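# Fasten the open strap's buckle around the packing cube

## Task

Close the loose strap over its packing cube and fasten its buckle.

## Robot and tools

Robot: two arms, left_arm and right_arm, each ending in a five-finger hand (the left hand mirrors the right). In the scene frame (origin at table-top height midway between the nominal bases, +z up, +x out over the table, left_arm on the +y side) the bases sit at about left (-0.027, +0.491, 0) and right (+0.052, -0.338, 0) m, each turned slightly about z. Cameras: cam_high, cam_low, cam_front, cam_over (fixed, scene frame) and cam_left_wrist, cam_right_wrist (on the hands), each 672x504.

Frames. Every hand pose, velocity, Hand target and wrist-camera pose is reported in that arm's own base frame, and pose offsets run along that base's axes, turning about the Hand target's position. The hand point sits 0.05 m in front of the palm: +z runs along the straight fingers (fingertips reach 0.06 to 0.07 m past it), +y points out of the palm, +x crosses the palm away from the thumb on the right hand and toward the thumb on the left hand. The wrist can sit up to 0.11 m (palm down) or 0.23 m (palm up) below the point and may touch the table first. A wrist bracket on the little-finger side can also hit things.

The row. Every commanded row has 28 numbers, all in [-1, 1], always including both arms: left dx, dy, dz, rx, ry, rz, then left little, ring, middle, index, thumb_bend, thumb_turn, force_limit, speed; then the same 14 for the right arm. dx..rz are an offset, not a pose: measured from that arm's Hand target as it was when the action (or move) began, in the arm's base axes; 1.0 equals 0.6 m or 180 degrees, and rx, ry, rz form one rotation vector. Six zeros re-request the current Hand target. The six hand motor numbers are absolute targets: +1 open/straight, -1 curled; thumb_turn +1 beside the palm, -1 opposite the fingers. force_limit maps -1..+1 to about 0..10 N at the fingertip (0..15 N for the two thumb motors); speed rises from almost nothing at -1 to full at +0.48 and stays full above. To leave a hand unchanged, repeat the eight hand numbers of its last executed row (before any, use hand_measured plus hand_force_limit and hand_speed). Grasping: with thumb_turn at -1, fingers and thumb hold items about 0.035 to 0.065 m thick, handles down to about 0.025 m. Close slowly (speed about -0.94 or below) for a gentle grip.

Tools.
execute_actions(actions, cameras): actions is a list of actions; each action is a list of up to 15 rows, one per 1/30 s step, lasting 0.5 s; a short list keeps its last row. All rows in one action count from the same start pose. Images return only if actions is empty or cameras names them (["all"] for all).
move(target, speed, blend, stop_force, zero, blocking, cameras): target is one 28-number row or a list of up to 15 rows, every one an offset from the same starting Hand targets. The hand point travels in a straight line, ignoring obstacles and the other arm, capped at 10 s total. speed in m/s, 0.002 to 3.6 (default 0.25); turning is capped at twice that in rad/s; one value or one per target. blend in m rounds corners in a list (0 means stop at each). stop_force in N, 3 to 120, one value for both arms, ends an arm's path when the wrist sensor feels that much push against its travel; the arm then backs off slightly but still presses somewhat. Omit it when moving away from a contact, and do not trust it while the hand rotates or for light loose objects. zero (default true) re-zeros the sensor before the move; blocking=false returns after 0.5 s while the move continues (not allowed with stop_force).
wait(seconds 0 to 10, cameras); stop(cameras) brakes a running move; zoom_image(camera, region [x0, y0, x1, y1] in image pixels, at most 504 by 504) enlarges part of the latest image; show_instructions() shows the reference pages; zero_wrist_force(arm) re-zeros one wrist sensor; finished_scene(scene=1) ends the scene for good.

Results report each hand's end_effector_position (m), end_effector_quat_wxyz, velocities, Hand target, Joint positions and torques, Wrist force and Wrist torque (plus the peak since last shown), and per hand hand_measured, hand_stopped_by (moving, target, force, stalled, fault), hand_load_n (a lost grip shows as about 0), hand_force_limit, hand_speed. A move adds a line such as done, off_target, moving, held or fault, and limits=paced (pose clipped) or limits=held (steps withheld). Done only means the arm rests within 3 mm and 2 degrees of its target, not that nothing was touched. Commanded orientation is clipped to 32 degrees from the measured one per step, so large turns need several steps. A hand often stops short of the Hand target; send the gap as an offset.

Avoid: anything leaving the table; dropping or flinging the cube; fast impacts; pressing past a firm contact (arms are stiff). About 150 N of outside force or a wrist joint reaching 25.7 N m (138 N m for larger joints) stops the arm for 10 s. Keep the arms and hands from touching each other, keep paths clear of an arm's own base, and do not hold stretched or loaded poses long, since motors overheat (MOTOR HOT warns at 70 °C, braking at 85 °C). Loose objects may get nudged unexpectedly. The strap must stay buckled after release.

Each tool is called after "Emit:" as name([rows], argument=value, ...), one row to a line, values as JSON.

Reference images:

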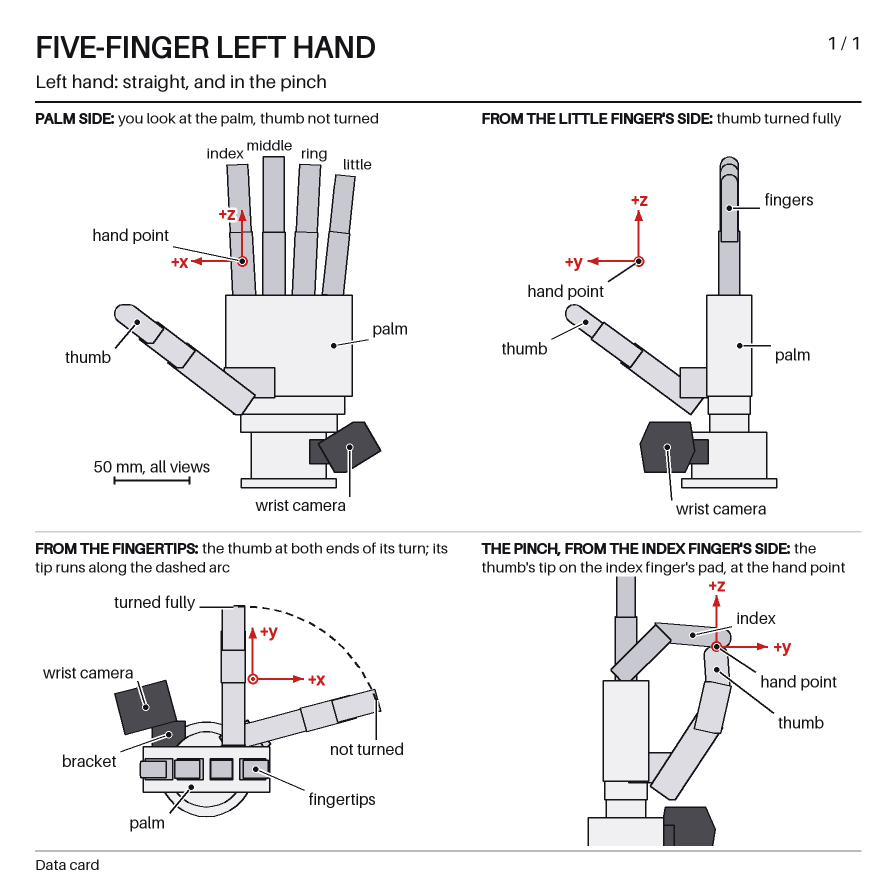

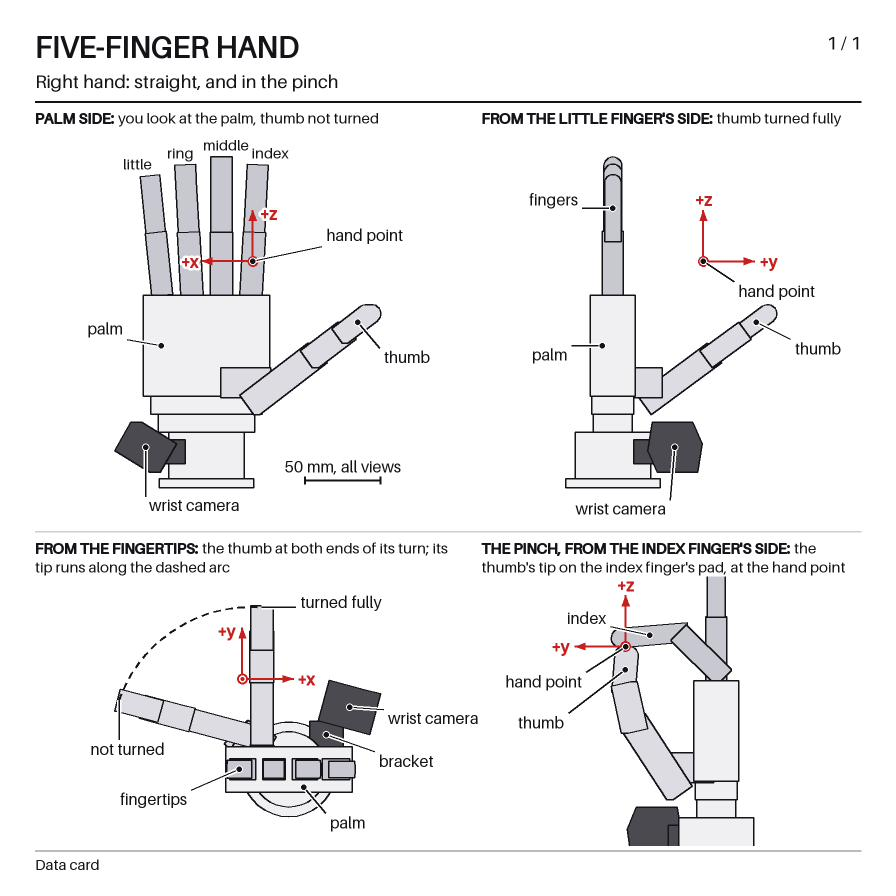

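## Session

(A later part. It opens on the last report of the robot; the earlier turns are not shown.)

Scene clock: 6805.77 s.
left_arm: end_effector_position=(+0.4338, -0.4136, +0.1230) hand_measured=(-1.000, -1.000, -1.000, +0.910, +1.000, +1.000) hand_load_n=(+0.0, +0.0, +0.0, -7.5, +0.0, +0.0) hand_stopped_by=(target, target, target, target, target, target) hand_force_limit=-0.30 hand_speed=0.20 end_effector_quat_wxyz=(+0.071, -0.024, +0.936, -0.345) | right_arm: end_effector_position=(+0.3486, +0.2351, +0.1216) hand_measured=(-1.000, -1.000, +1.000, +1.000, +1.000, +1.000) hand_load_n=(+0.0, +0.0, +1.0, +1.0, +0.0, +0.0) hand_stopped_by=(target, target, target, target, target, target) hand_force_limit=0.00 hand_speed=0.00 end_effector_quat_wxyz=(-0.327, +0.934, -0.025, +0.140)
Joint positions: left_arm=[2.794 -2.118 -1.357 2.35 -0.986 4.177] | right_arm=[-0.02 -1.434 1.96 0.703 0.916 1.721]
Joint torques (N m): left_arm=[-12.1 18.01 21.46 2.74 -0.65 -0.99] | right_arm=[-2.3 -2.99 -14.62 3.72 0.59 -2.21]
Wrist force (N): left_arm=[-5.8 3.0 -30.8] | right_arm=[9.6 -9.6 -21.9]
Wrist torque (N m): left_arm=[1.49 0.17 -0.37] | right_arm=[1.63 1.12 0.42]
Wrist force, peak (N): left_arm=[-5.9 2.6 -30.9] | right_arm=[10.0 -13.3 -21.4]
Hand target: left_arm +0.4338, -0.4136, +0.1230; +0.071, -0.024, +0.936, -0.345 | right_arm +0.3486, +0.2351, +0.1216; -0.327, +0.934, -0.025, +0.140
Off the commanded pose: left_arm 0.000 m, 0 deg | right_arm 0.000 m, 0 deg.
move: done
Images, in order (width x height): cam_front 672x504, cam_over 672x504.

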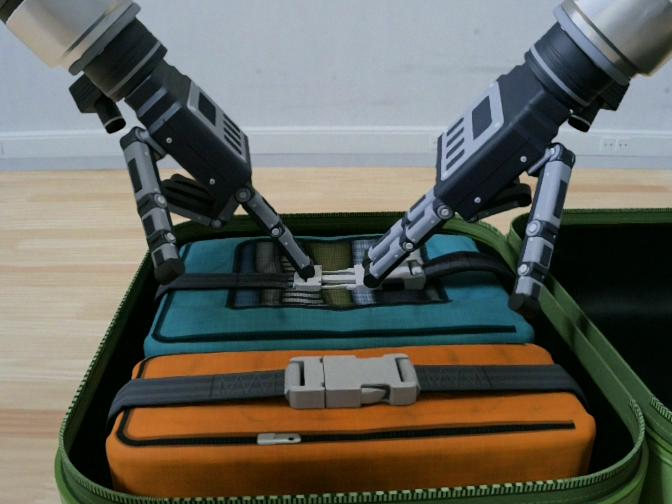

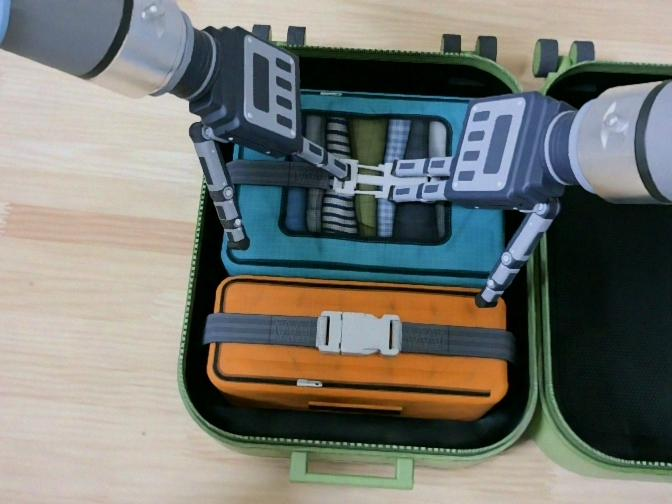

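Emit:
move([
  [0.0001,0.0017,0,0,0,0,-1,-1,-1,0.91,1,1,-0.3,0.2, 0,0,0,0,0,0,-1,-1,1,1,1,1,0.0,0.0],
  [0.0001,0.0017,0,0,0,0,-1,-1,-1,0.91,1,1,-0.3,0.2, -0.0003,0,0.0028,0,0.0139,0,-1,-1,1,1,1,1,0.0,0.0],
], speed=0.01, cameras=["cam_over", "cam_front"])

Emit:
zoom_image(camera="cam_over", region=[350, 155, 400, 205])

Emit:
zoom_image(camera="cam_front", region=[335, 255, 375, 295])

Scene clock: 6943.33 s.
left_arm: end_effector_position=(+0.4338, -0.4126, +0.1230) hand_measured=(-1.000, -1.000, -1.000, +0.910, +1.000, +1.000) hand_load_n=(+0.0, +0.0, +0.0, -2.0, +0.0, +0.0) hand_stopped_by=(target, target, target, target, target, target) hand_force_limit=-0.30 hand_speed=0.20 end_effector_quat_wxyz=(+0.071, -0.024, +0.936, -0.345) | right_arm: end_effector_position=(+0.3484, +0.2351, +0.1233) hand_measured=(-1.000, -1.000, +1.000, +1.000, +1.000, +1.000) hand_load_n=(+0.5, +0.0, +1.5, +0.5, +0.0, +0.0) hand_stopped_by=(target, target, target, target, target, target) hand_force_limit=0.00 hand_speed=0.00 end_effector_quat_wxyz=(-0.326, +0.937, -0.032, +0.120)
Joint positions: left_arm=[2.796 -2.117 -1.359 2.35 -0.985 4.18] | right_arm=[-0.02 -1.408 1.931 0.749 0.917 1.722]
Joint torques (N m): left_arm=[-5.11 45.28 26.64 -0.68 -2.26 -1.49] | right_arm=[7.36 -16.62 -9.75 2.85 3.29 2.12]
Wrist force (N): left_arm=[-1.8 -0.2 -19.2] | right_arm=[7.7 -7.8 -11.2]
Wrist torque (N m): left_arm=[0.99 0.38 -0.26] | right_arm=[1.00 1.02 0.27]
Wrist force, peak (N): left_arm=[-6.7 2.0 -31.3] | right_arm=[10.1 -12.0 -21.8]
Hand target: left_arm +0.4338, -0.4126, +0.1230; +0.071, -0.024, +0.936, -0.345 | right_arm +0.3484, +0.2351, +0.1233; -0.326, +0.937, -0.032, +0.120
Off the commanded pose: left_arm 0.000 m, 0 deg | right_arm 0.000 m, 0 deg.
move: done
Images, in order (width x height): cam_front 672x504, cam_over 672x504.

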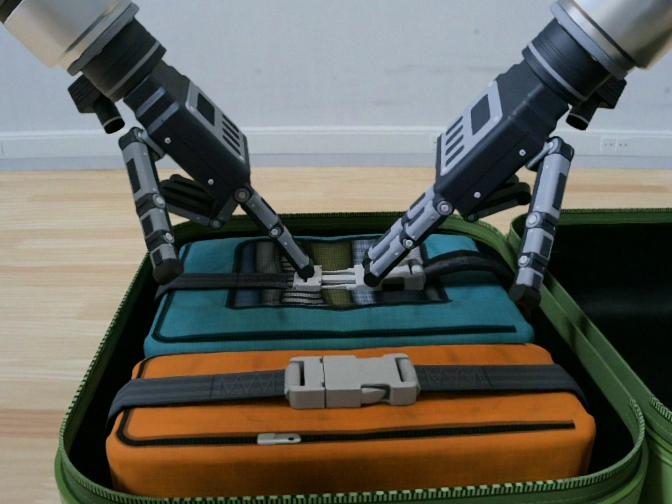

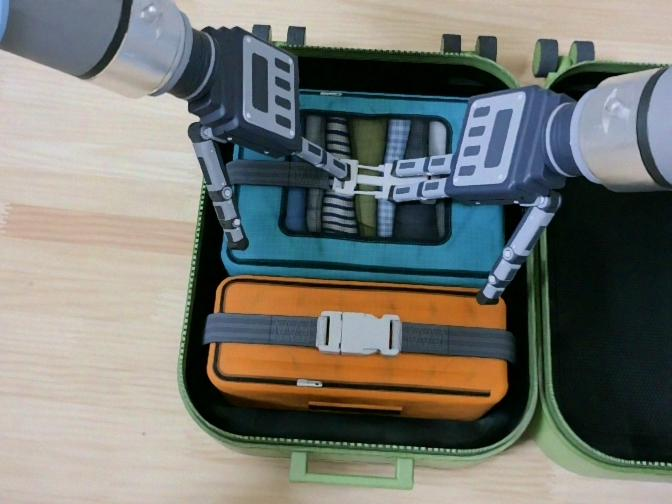

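Scaled by 10.080.

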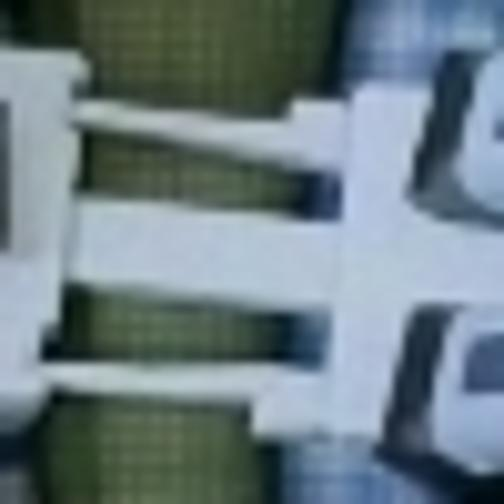

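Scaled by 12.600.

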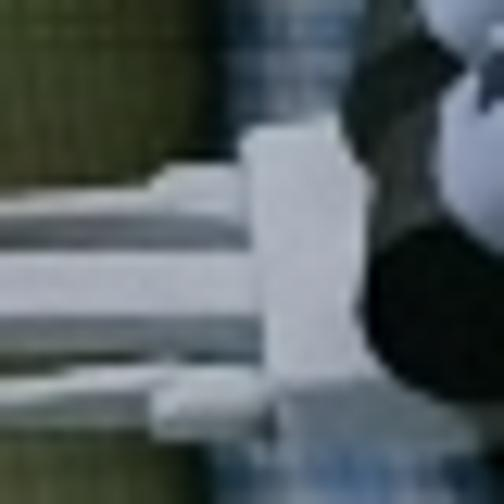

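Emit:
wait(seconds=0, cameras=["cam_left_wrist", "cam_right_wrist", "cam_high", "cam_low"])

Scene clock: 6949.67 s.
left_arm: end_effector_position=(+0.4338, -0.4126, +0.1230) hand_measured=(-1.000, -1.000, -1.000, +0.910, +1.000, +1.000) hand_load_n=(+0.0, +0.0, +0.0, -2.0, +0.0, -0.5) hand_stopped_by=(target, target, target, target, target, target) hand_force_limit=-0.30 hand_speed=0.20 end_effector_quat_wxyz=(+0.071, -0.024, +0.936, -0.345) | right_arm: end_effector_position=(+0.3484, +0.2351, +0.1233) hand_measured=(-1.000, -1.000, +1.000, +1.000, +1.000, +1.000) hand_load_n=(+0.0, +0.0, +1.0, +0.0, +0.0, +0.0) hand_stopped_by=(target, target, target, target, target, target) hand_force_limit=0.00 hand_speed=0.00 end_effector_quat_wxyz=(-0.326, +0.937, -0.032, +0.120)
Joint positions: left_arm=[2.796 -2.117 -1.359 2.35 -0.985 4.18] | right_arm=[-0.02 -1.408 1.932 0.749 0.917 1.722]
Joint torques (N m): left_arm=[-4.2 44.24 26.26 -0.01 -2.32 -1.48] | right_arm=[5.25 -28.88 -9.42 1.66 1.27 0.74]
Wrist force (N): left_arm=[-1.7 0.0 -18.9] | right_arm=[6.5 -7.8 -11.8]
Wrist torque (N m): left_arm=[0.99 0.39 -0.25] | right_arm=[1.01 0.93 0.20]
Wrist force, peak (N): left_arm=[-2.0 -0.3 -19.6] | right_arm=[7.7 -8.1 -11.5]
Hand target: left_arm +0.4338, -0.4126, +0.1230; +0.071, -0.024, +0.936, -0.345 | right_arm +0.3484, +0.2351, +0.1233; -0.326, +0.937, -0.032, +0.120
Off the commanded pose: left_arm 0.000 m, 0 deg | right_arm 0.000 m, 0 deg.
camera_calibration:
cam_left_wrist: T_world_to_cam=[[-0.250118, -0.7678, 0.58985, -0.279188], [-0.888121, 0.424558, 0.176045, 0.532145], [-0.385593, -0.479826, -0.788089, 0.185175], [0, 0, 0, 1]] pos_world=[0.474181, -0.351435, 0.216932]
cam_right_wrist: T_world_to_cam=[[0.263355, -0.80498, -0.53165, 0.159704], [-0.923967, -0.368922, 0.1009, 0.392894], [-0.27736, 0.464655, -0.840932, 0.211118], [0, 0, 0, 1]] pos_world=[0.379518, 0.175409, 0.222799]
Images, in order (width x height): cam_high 672x504, cam_low 672x504, cam_left_wrist 672x504, cam_right_wrist 672x504.

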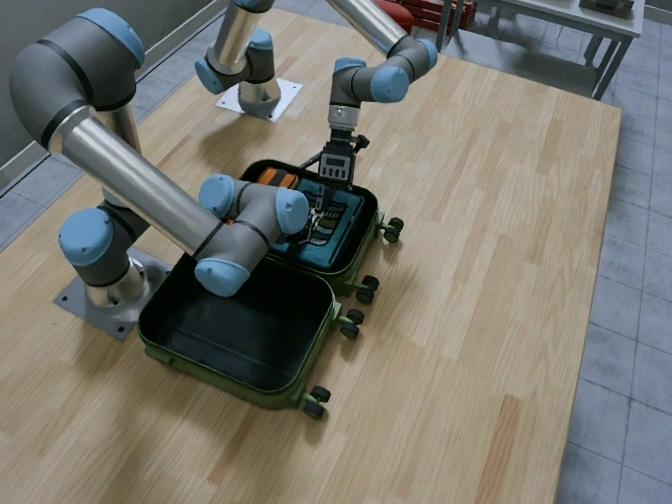

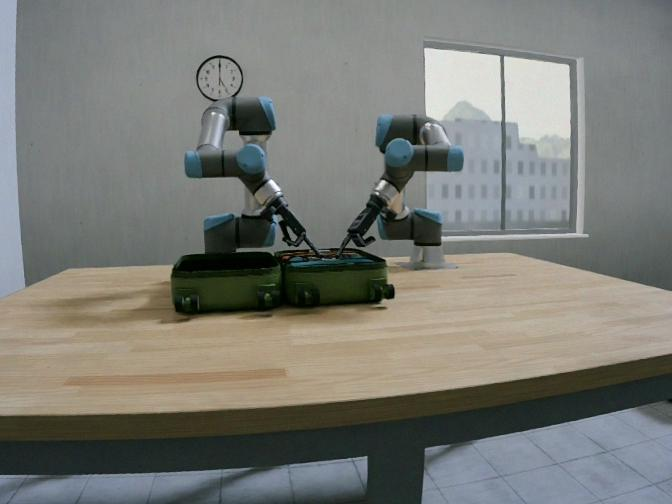

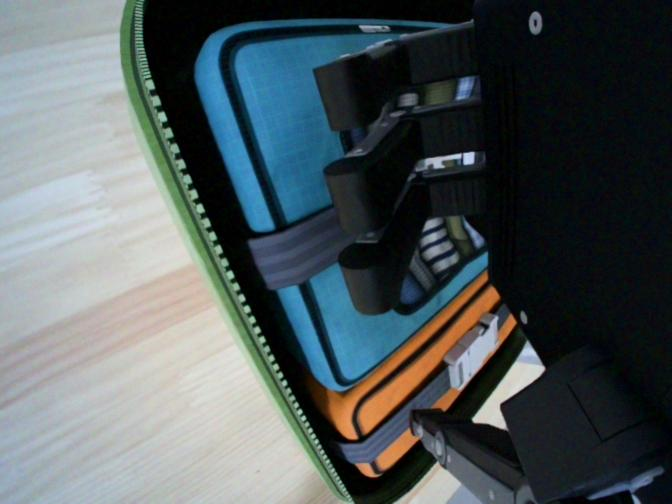

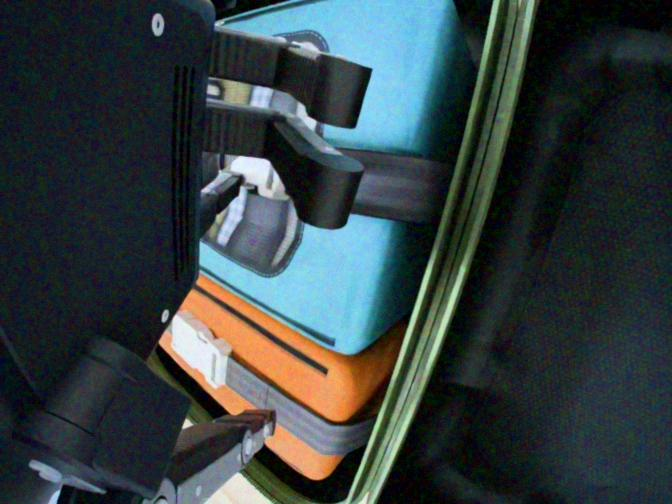

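Emit:
zoom_image(camera="cam_left_wrist", region=[400, 130, 500, 205])

Emit:
zoom_image(camera="cam_right_wrist", region=[195, 145, 295, 220])

Scaled by 5.040 from the camera's 672x504 image, which has a finer 960x720 frame.

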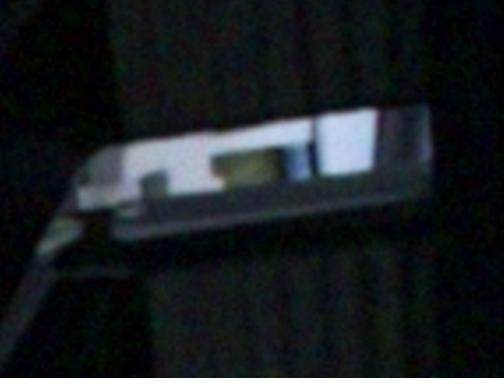

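Scaled by 5.040 from the camera's 672x504 image, which has a finer 960x720 frame.

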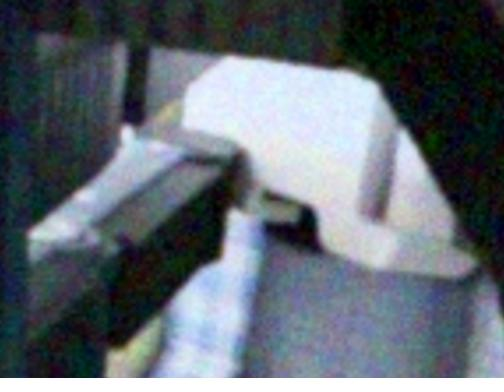

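Emit:
move([
  [0,0,0,0,0,0,-1,-1,-1,0.91,1,1,-0.3,0.2, 0,0,0.0167,0,0,0,-1,-1,1,1,1,1,0.0,0.0],
  [0,0,0,0,0,0,-1,-1,-1,0.91,1,1,-0.3,0.2, 0.0014,-0.02,0.0167,0,0,0,-1,-1,1,1,1,1,0.0,0.0],
], speed=0.04, cameras=["cam_over", "cam_front"])

Emit:
zoom_image(camera="cam_over", region=[350, 150, 450, 210])

Emit:
zoom_image(camera="cam_front", region=[325, 240, 435, 300])

Scene clock: 7016.00 s.
left_arm: end_effector_position=(+0.4339, -0.4126, +0.1230) hand_measured=(-1.000, -1.000, -1.000, +0.910, +1.000, +1.000) hand_load_n=(+0.0, +0.0, +0.0, +1.0, +0.0, +0.0) hand_stopped_by=(target, target, target, target, target, target) hand_force_limit=-0.30 hand_speed=0.20 end_effector_quat_wxyz=(+0.071, -0.024, +0.936, -0.345) | right_arm: end_effector_position=(+0.3492, +0.2232, +0.1333) hand_measured=(-1.000, -1.000, +1.000, +1.000, +1.000, +1.000) hand_load_n=(+0.0, +0.5, +0.0, +0.0, +0.0, +0.0) hand_stopped_by=(target, target, target, target, target, target) hand_force_limit=0.00 hand_speed=0.00 end_effector_quat_wxyz=(-0.326, +0.937, -0.032, +0.120)
Joint positions: left_arm=[2.796 -2.117 -1.359 2.35 -0.985 4.18] | right_arm=[-0.058 -1.424 1.929 0.796 0.906 1.675]
Joint torques (N m): left_arm=[-4.83 38.75 18.82 0.77 -2.3 -1.18] | right_arm=[4.8 -24.3 -24.21 0.09 1.19 2.33]
Wrist force (N): left_arm=[-4.4 -2.7 -22.0] | right_arm=[-0.9 1.8 -0.5]
Wrist torque (N m): left_arm=[1.26 0.26 -0.40] | right_arm=[0.14 0.18 -0.09]
Wrist force, peak (N): left_arm=[-3.9 -2.6 -22.9] | right_arm=[6.5 -8.1 -12.1]
Hand target: left_arm +0.4338, -0.4126, +0.1230; +0.071, -0.024, +0.936, -0.345 | right_arm +0.3493, +0.2231, +0.1333; -0.326, +0.937, -0.032, +0.120
Off the commanded pose: left_arm 0.000 m, 0 deg | right_arm 0.000 m, 0 deg.
move: done
Images, in order (width x height): cam_front 672x504, cam_over 672x504.

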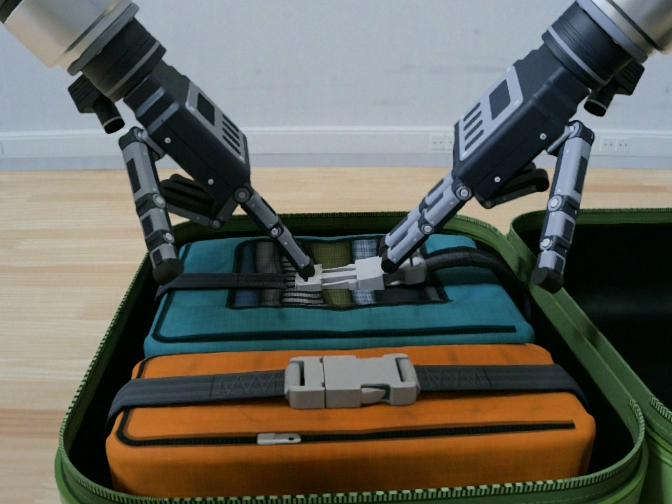

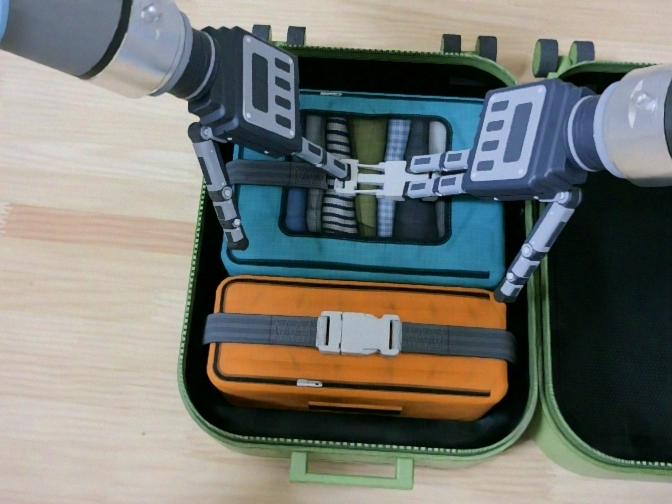

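Scaled by 5.040.

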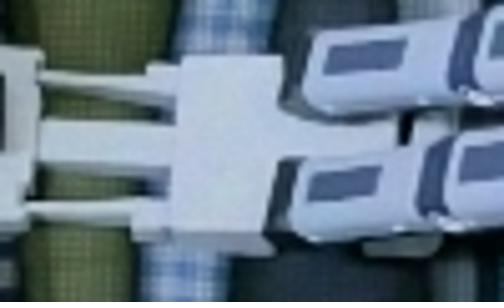

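Scaled by 4.582.

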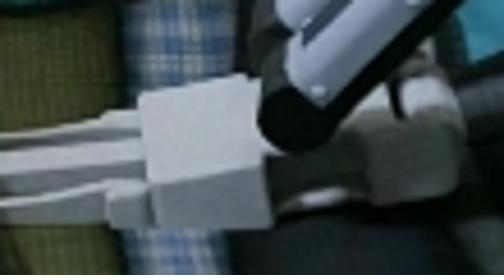

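Emit:
move([
  [0,0,0,0,0,0,-1,-1,-1,0.91,1,1,-0.3,0.2, 0.0007,-0.0105,0,0,0,0,-1,-1,1,1,1,1,0.0,0.0],
  [0,0,0,0,0,0,-1,-1,-1,0.91,1,1,-0.3,0.2, 0.0007,-0.0105,-0.0115,0,0,0,-1,-1,1,1,1,1,0.0,0.0],
], speed=[0.04, 0.015], cameras=["cam_over", "cam_front"])

Emit:
zoom_image(camera="cam_over", region=[350, 150, 450, 210])

Emit:
zoom_image(camera="cam_front", region=[325, 240, 435, 300])

Scene clock: 7044.03 s.
left_arm: end_effector_position=(+0.4338, -0.4126, +0.1230) hand_measured=(-1.000, -1.000, -1.000, +0.910, +1.000, +1.000) hand_load_n=(+0.0, +0.5, +0.0, -0.5, +0.0, +0.0) hand_stopped_by=(target, target, target, target, target, target) hand_force_limit=-0.30 hand_speed=0.20 end_effector_quat_wxyz=(+0.071, -0.024, +0.936, -0.345) | right_arm: end_effector_position=(+0.3497, +0.2168, +0.1263) hand_measured=(-1.000, -1.000, +1.000, +1.000, +1.000, +1.000) hand_load_n=(+0.0, +0.0, +0.5, +0.0, +0.0, +0.0) hand_stopped_by=(target, target, target, target, target, target) hand_force_limit=0.00 hand_speed=0.00 end_effector_quat_wxyz=(-0.326, +0.937, -0.032, +0.120)
Joint positions: left_arm=[2.796 -2.117 -1.359 2.35 -0.985 4.18] | right_arm=[-0.079 -1.417 1.945 0.788 0.901 1.65]
Joint torques (N m): left_arm=[-6.01 20.27 5.14 1.55 -2.34 -1.08] | right_arm=[7.18 -25.53 -20.37 3.63 1.8 2.27]
Wrist force (N): left_arm=[-3.9 -1.5 -21.3] | right_arm=[1.7 -0.9 -9.9]
Wrist torque (N m): left_arm=[1.16 0.26 -0.38] | right_arm=[0.73 0.48 0.06]
Wrist force, peak (N): left_arm=[-4.3 -3.1 -22.4] | right_arm=[1.6 -1.1 -9.9]
Hand target: left_arm +0.4338, -0.4126, +0.1230; +0.071, -0.024, +0.936, -0.345 | right_arm +0.3497, +0.2168, +0.1264; -0.326, +0.937, -0.032, +0.120
Off the commanded pose: left_arm 0.000 m, 0 deg | right_arm 0.000 m, 0 deg.
move: done
Images, in order (width x height): cam_front 672x504, cam_over 672x504.

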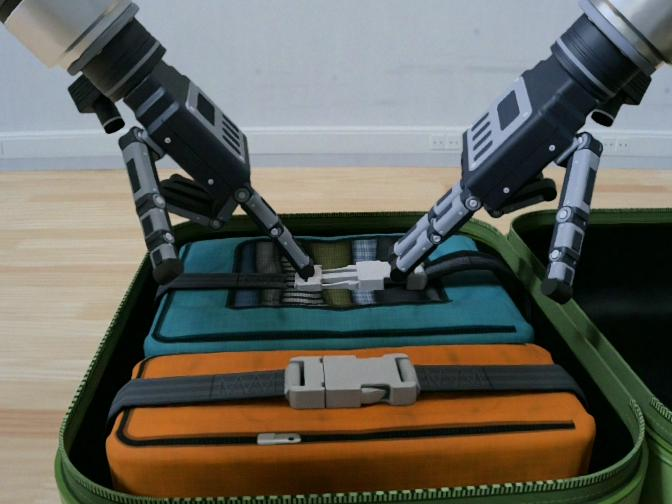

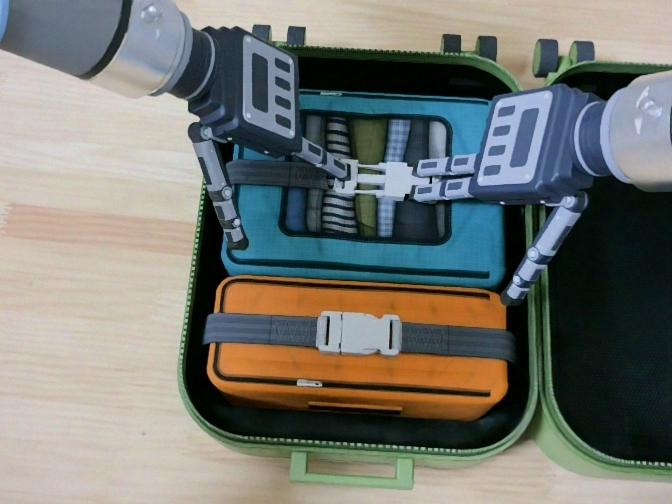

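Scaled by 5.040.

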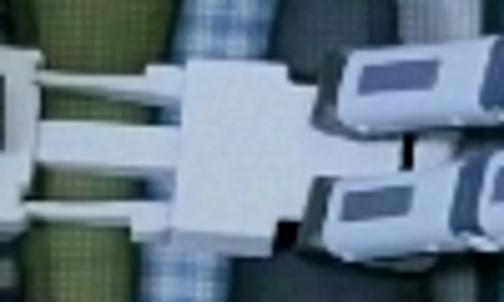

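Scaled by 4.582.

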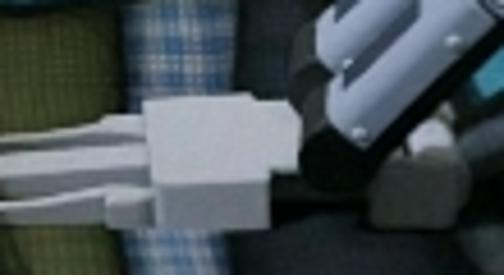

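Emit:
zoom_image(camera="cam_front", region=[335, 255, 375, 295])

Emit:
zoom_image(camera="cam_over", region=[350, 155, 400, 205])

Scaled by 12.600.

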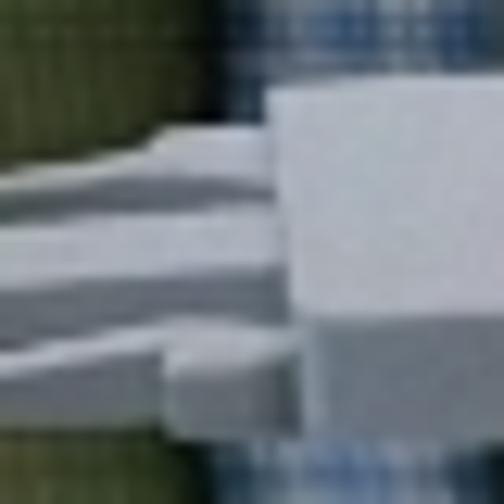

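Scaled by 10.080.

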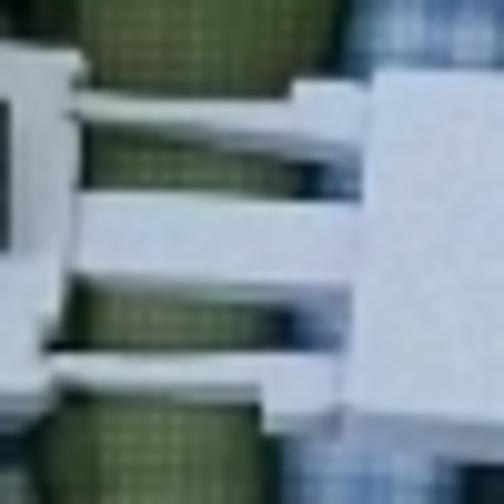

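Emit:
move([
  [0,0,0,0,0,0,-1,-1,-1,0.91,1,1,-0.3,0.2, 0,0,-0.0018,0,0,0,-1,-1,1,1,1,1,0.0,0.0],
], speed=0.01, cameras=["cam_over", "cam_front"])

Emit:
zoom_image(camera="cam_front", region=[325, 245, 405, 295])

Emit:
zoom_image(camera="cam_over", region=[350, 155, 400, 205])

Scene clock: 7066.20 s.
left_arm: end_effector_position=(+0.4338, -0.4126, +0.1230) hand_measured=(-1.000, -1.000, -1.000, +0.910, +1.000, +1.000) hand_load_n=(+0.0, +0.0, +0.0, -1.0, +0.0, +0.0) hand_stopped_by=(target, target, target, target, target, target) hand_force_limit=-0.30 hand_speed=0.20 end_effector_quat_wxyz=(+0.071, -0.024, +0.936, -0.345) | right_arm: end_effector_position=(+0.3497, +0.2168, +0.1253) hand_measured=(-1.000, -1.000, +1.000, +1.000, +1.000, +1.000) hand_load_n=(+0.0, +0.0, +0.5, +0.0, +0.0, +0.0) hand_stopped_by=(target, target, target, target, target, target) hand_force_limit=0.00 hand_speed=0.00 end_effector_quat_wxyz=(-0.326, +0.937, -0.032, +0.120)
Joint positions: left_arm=[2.796 -2.117 -1.359 2.35 -0.985 4.18] | right_arm=[-0.079 -1.415 1.946 0.785 0.901 1.65]
Joint torques (N m): left_arm=[-4.3 20.4 3.61 1.69 -2.1 -1.04] | right_arm=[6.19 -9.76 -6.46 0.43 1.42 1.71]
Wrist force (N): left_arm=[-3.7 -1.1 -20.7] | right_arm=[2.4 -2.2 -12.8]
Wrist torque (N m): left_arm=[1.09 0.27 -0.36] | right_arm=[0.95 0.59 0.08]
Wrist force, peak (N): left_arm=[-4.1 -1.6 -22.0] | right_arm=[2.4 -2.4 -12.8]
Hand target: left_arm +0.4338, -0.4126, +0.1230; +0.071, -0.024, +0.936, -0.345 | right_arm +0.3497, +0.2168, +0.1253; -0.326, +0.937, -0.032, +0.120
Off the commanded pose: left_arm 0.000 m, 0 deg | right_arm 0.000 m, 0 deg.
move: done
Images, in order (width x height): cam_front 672x504, cam_over 672x504.

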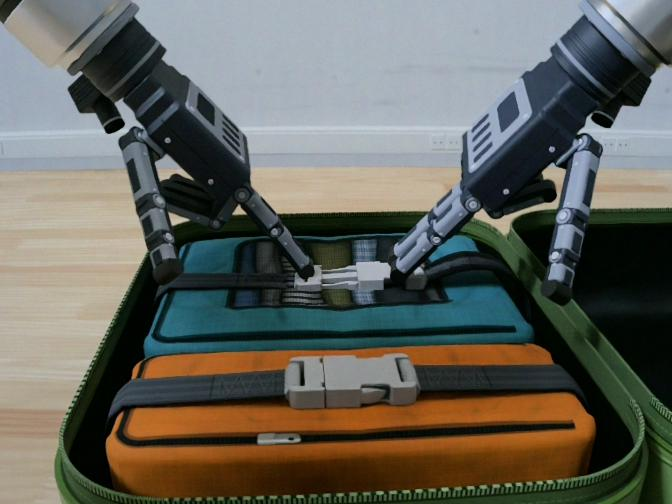

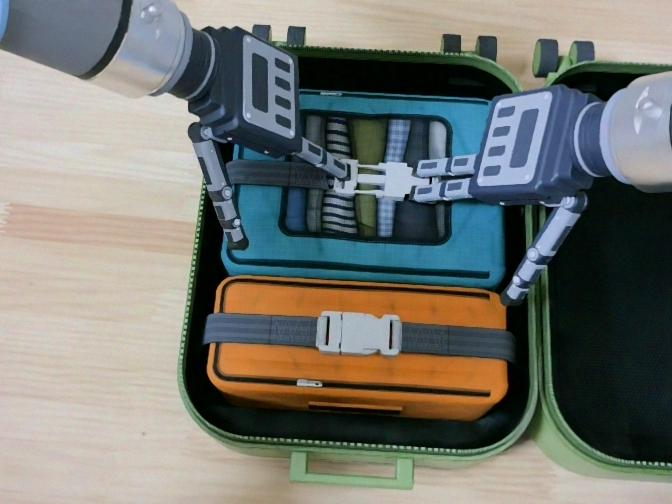

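Scaled by 6.300.

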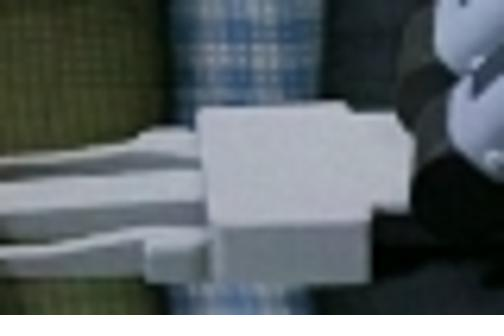

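Scaled by 10.080.

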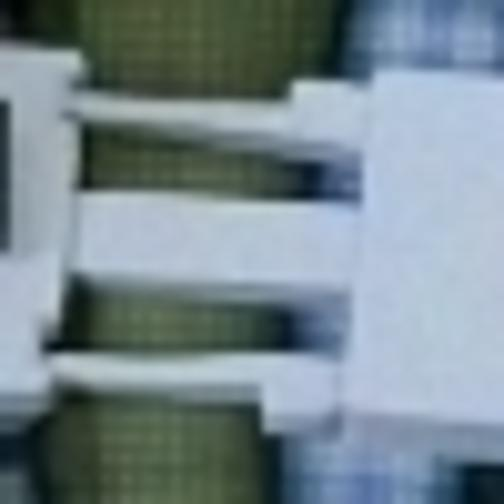

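Emit:
move([
  [0,0,0,0,0,0,-1,-1,-1,0.91,1,1,-0.3,0.2, 0,0,-0.0025,0,0,0,-1,-1,1,1,1,1,0.0,0.0],
], speed=0.01, cameras=["cam_over", "cam_front"])

Emit:
zoom_image(camera="cam_front", region=[325, 245, 405, 295])

Emit:
zoom_image(camera="cam_over", region=[350, 155, 400, 205])

NO LINK: the link to the robot was lost, through no command of yours. Nothing of this call was sent. You have no control until a person gives it back. Your reply's later calls are not run. To wait, call execute_actions with no actions. The wait itself costs no score and uses none of the scene's actions.

NO LINK: the link to the robot is lost, so no picture can be shown. You have no control until a person gives it back. To wait, call execute_actions with no actions.

NO LINK: the link to the robot is lost, so no picture can be shown. You have no control until a person gives it back. To wait, call execute_actions with no actions.

Emit:
execute_actions(actions=[])

Scene clock: 7148.73 s.
left_arm: end_effector_position=(+0.4338, -0.4126, +0.1230) hand_measured=(-1.000, -1.000, -1.000, +0.910, +1.000, +1.000) hand_load_n=(+0.0, +0.0, +0.0, -1.0, +0.0, +0.0) hand_stopped_by=(target, target, target, target, target, target) hand_force_limit=-0.30 hand_speed=0.20 end_effector_quat_wxyz=(+0.071, -0.024, +0.936, -0.345) | right_arm: end_effector_position=(+0.3497, +0.2168, +0.1253) hand_measured=(-1.000, -1.000, +1.000, +1.000, +1.000, +1.000) hand_load_n=(+0.0, +0.0, +0.5, +0.5, +0.0, +0.0) hand_stopped_by=(target, target, target, target, target, target) hand_force_limit=0.00 hand_speed=0.00 end_effector_quat_wxyz=(-0.326, +0.937, -0.032, +0.120)
Joint positions: left_arm=[2.796 -2.117 -1.359 2.35 -0.985 4.18] | right_arm=[-0.079 -1.415 1.946 0.785 0.901 1.65]
Joint velocities: within noise
Joint torques (N m): left_arm=[0.26 43.6 19.58 -1.36 0.9 0.15] | right_arm=[-0.35 -22.89 -15.89 2.05 -0.76 0.21]
Wrist force (N): left_arm=[-3.7 -0.7 -20.2] | right_arm=[2.2 -1.9 -12.3]
Wrist torque (N m): left_arm=[1.10 0.27 -0.37] | right_arm=[0.96 0.61 0.07]
Wrist force, peak (N): left_arm=[-3.9 -1.2 -21.0] | right_arm=[2.6 -2.3 -13.2]
Hand target: left_arm +0.4338, -0.4126, +0.1230; +0.071, -0.024, +0.936, -0.345 | right_arm +0.3497, +0.2168, +0.1253; -0.326, +0.937, -0.032, +0.120
CONTROL GIVEN BACK BY A PERSON. The link is back. The arms hold where they stopped. Where a move or wait says "fault", it means the lost link, not a fault of the arm. Commands run again from your next reply on.
camera_calibration:
cam_left_wrist: T_world_to_cam=[[-0.250056, -0.767813, 0.589861, -0.279225], [-0.888102, 0.424554, 0.176149, 0.532112], [-0.385677, -0.479809, -0.788058, 0.185215], [0, 0, 0, 1]] pos_world=[0.474182, -0.351435, 0.216933]
cam_right_wrist: T_world_to_cam=[[0.263436, -0.804963, -0.531636, 0.145657], [-0.923972, -0.368943, 0.10078, 0.387174], [-0.277267, 0.464668, -0.840956, 0.221631], [0, 0, 0, 1]] pos_world=[0.380818, 0.157109, 0.224799]

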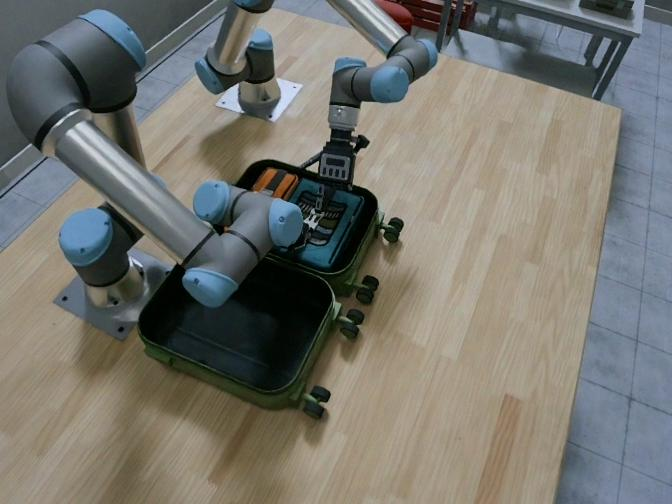

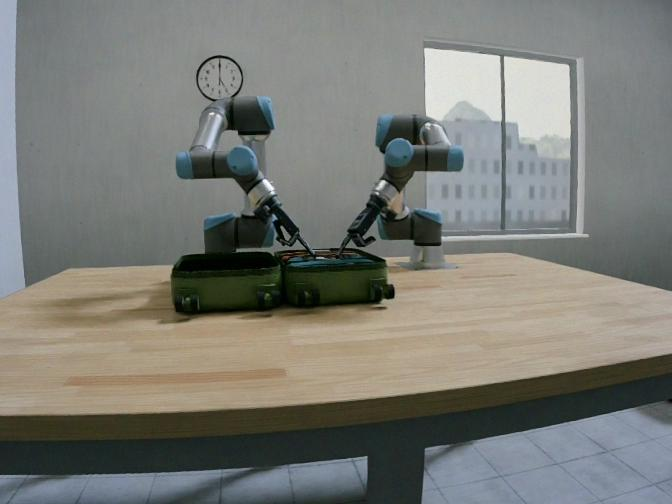

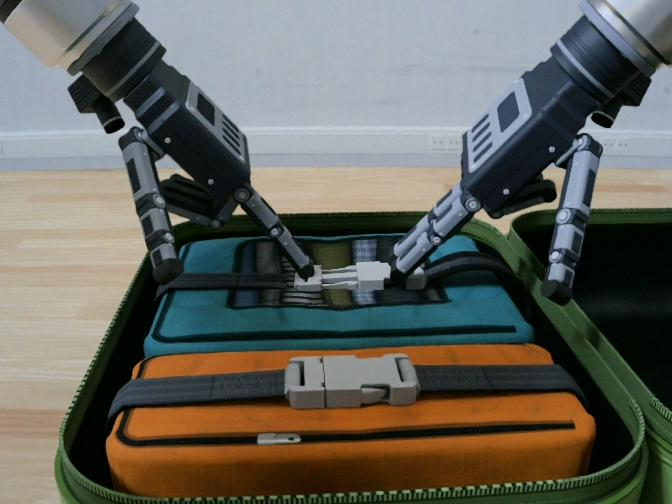

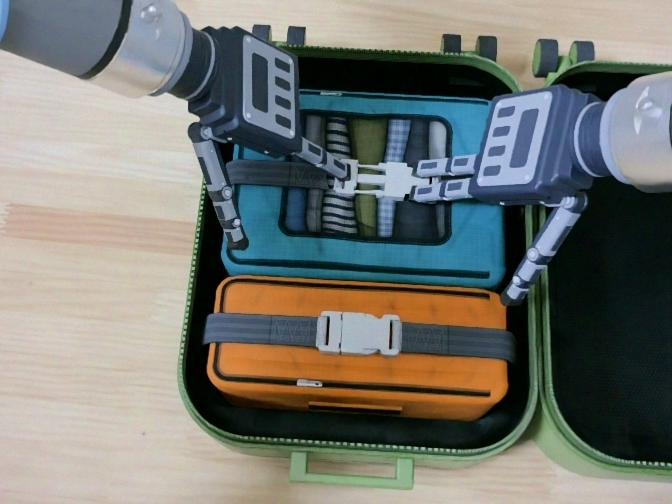

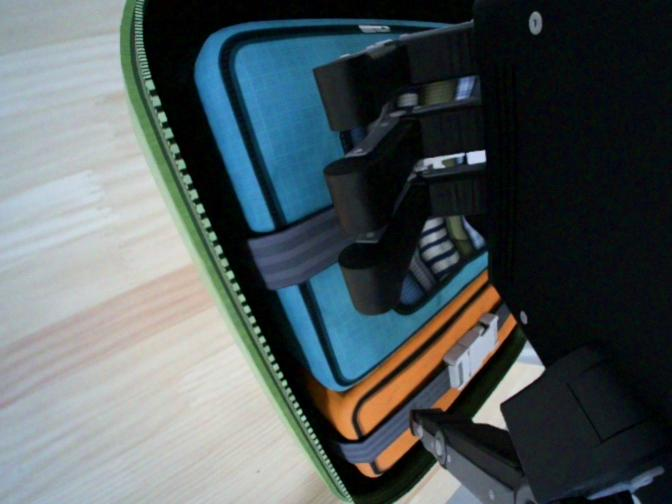

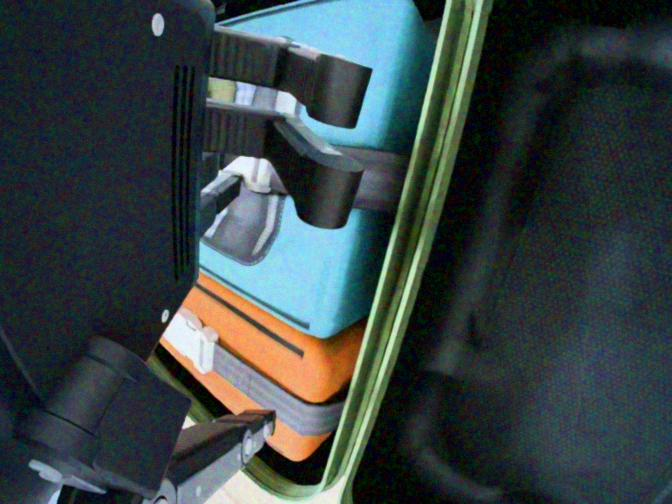

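Emit:
move([
  [0,0,0,0,0,0,-1,-1,-1,0.91,1,1,-0.3,0.2, 0,0,-0.0025,0,0,0,-1,-1,1,1,1,1,0.0,0.0],
], speed=0.01, cameras=["cam_over", "cam_front"])

Emit:
zoom_image(camera="cam_front", region=[325, 245, 405, 295])

Emit:
zoom_image(camera="cam_over", region=[350, 155, 400, 205])

Scene clock: 7156.93 s.
left_arm: end_effector_position=(+0.4338, -0.4126, +0.1230) hand_measured=(-1.000, -1.000, -1.000, +0.910, +1.000, +1.000) hand_load_n=(+0.0, +0.0, +0.0, -2.0, +0.0, +0.0) hand_stopped_by=(target, target, target, target, target, target) hand_force_limit=-0.30 hand_speed=0.20 end_effector_quat_wxyz=(+0.071, -0.024, +0.936, -0.345) | right_arm: end_effector_position=(+0.3497, +0.2168, +0.1238) hand_measured=(-1.000, -1.000, +1.000, +1.000, +1.000, +1.000) hand_load_n=(+0.0, +0.5, +1.0, +0.0, +0.0, +0.0) hand_stopped_by=(target, target, target, target, target, target) hand_force_limit=0.00 hand_speed=0.00 end_effector_quat_wxyz=(-0.326, +0.937, -0.032, +0.120)
Joint positions: left_arm=[2.796 -2.117 -1.359 2.35 -0.985 4.18] | right_arm=[-0.079 -1.413 1.949 0.781 0.901 1.65]
Joint torques (N m): left_arm=[-0.02 41.66 19.8 1.32 0.76 0.13] | right_arm=[-0.16 -9.46 -4.87 0.33 -0.83 0.04]
Wrist force (N): left_arm=[-3.7 -0.4 -20.0] | right_arm=[3.5 -4.8 -17.4]
Wrist torque (N m): left_arm=[1.03 0.29 -0.36] | right_arm=[1.28 0.76 0.11]
Wrist force, peak (N): left_arm=[-3.9 -1.1 -21.0] | right_arm=[3.6 -4.7 -17.8]
Hand target: left_arm +0.4338, -0.4126, +0.1230; +0.071, -0.024, +0.936, -0.345 | right_arm +0.3497, +0.2168, +0.1238; -0.326, +0.937, -0.032, +0.120
Off the commanded pose: left_arm 0.000 m, 0 deg | right_arm 0.000 m, 0 deg.
CONTROL GIVEN BACK BY A PERSON, as an earlier result said. Commands run again.
move: done
Images, in order (width x height): cam_front 672x504, cam_over 672x504.

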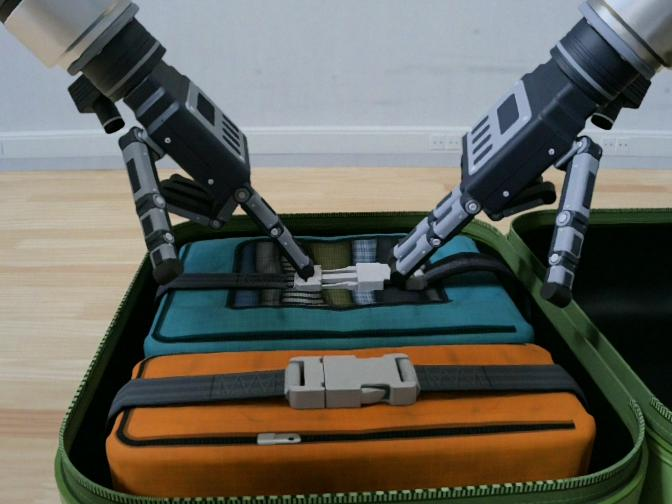

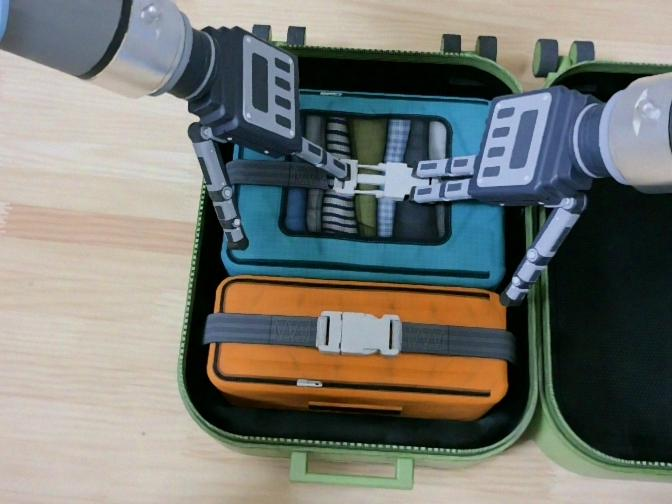

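Scaled by 6.300.

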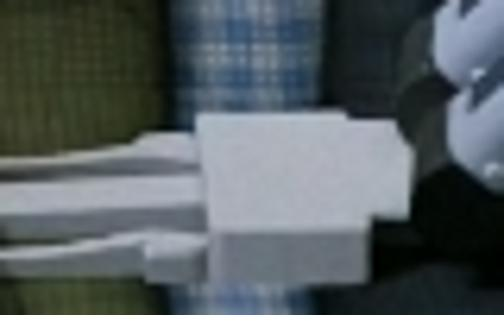

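Scaled by 10.080.

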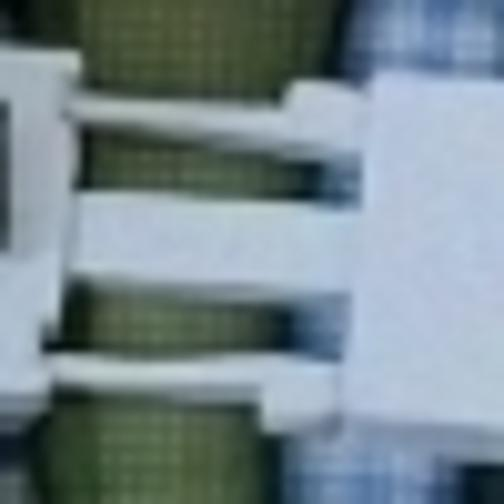

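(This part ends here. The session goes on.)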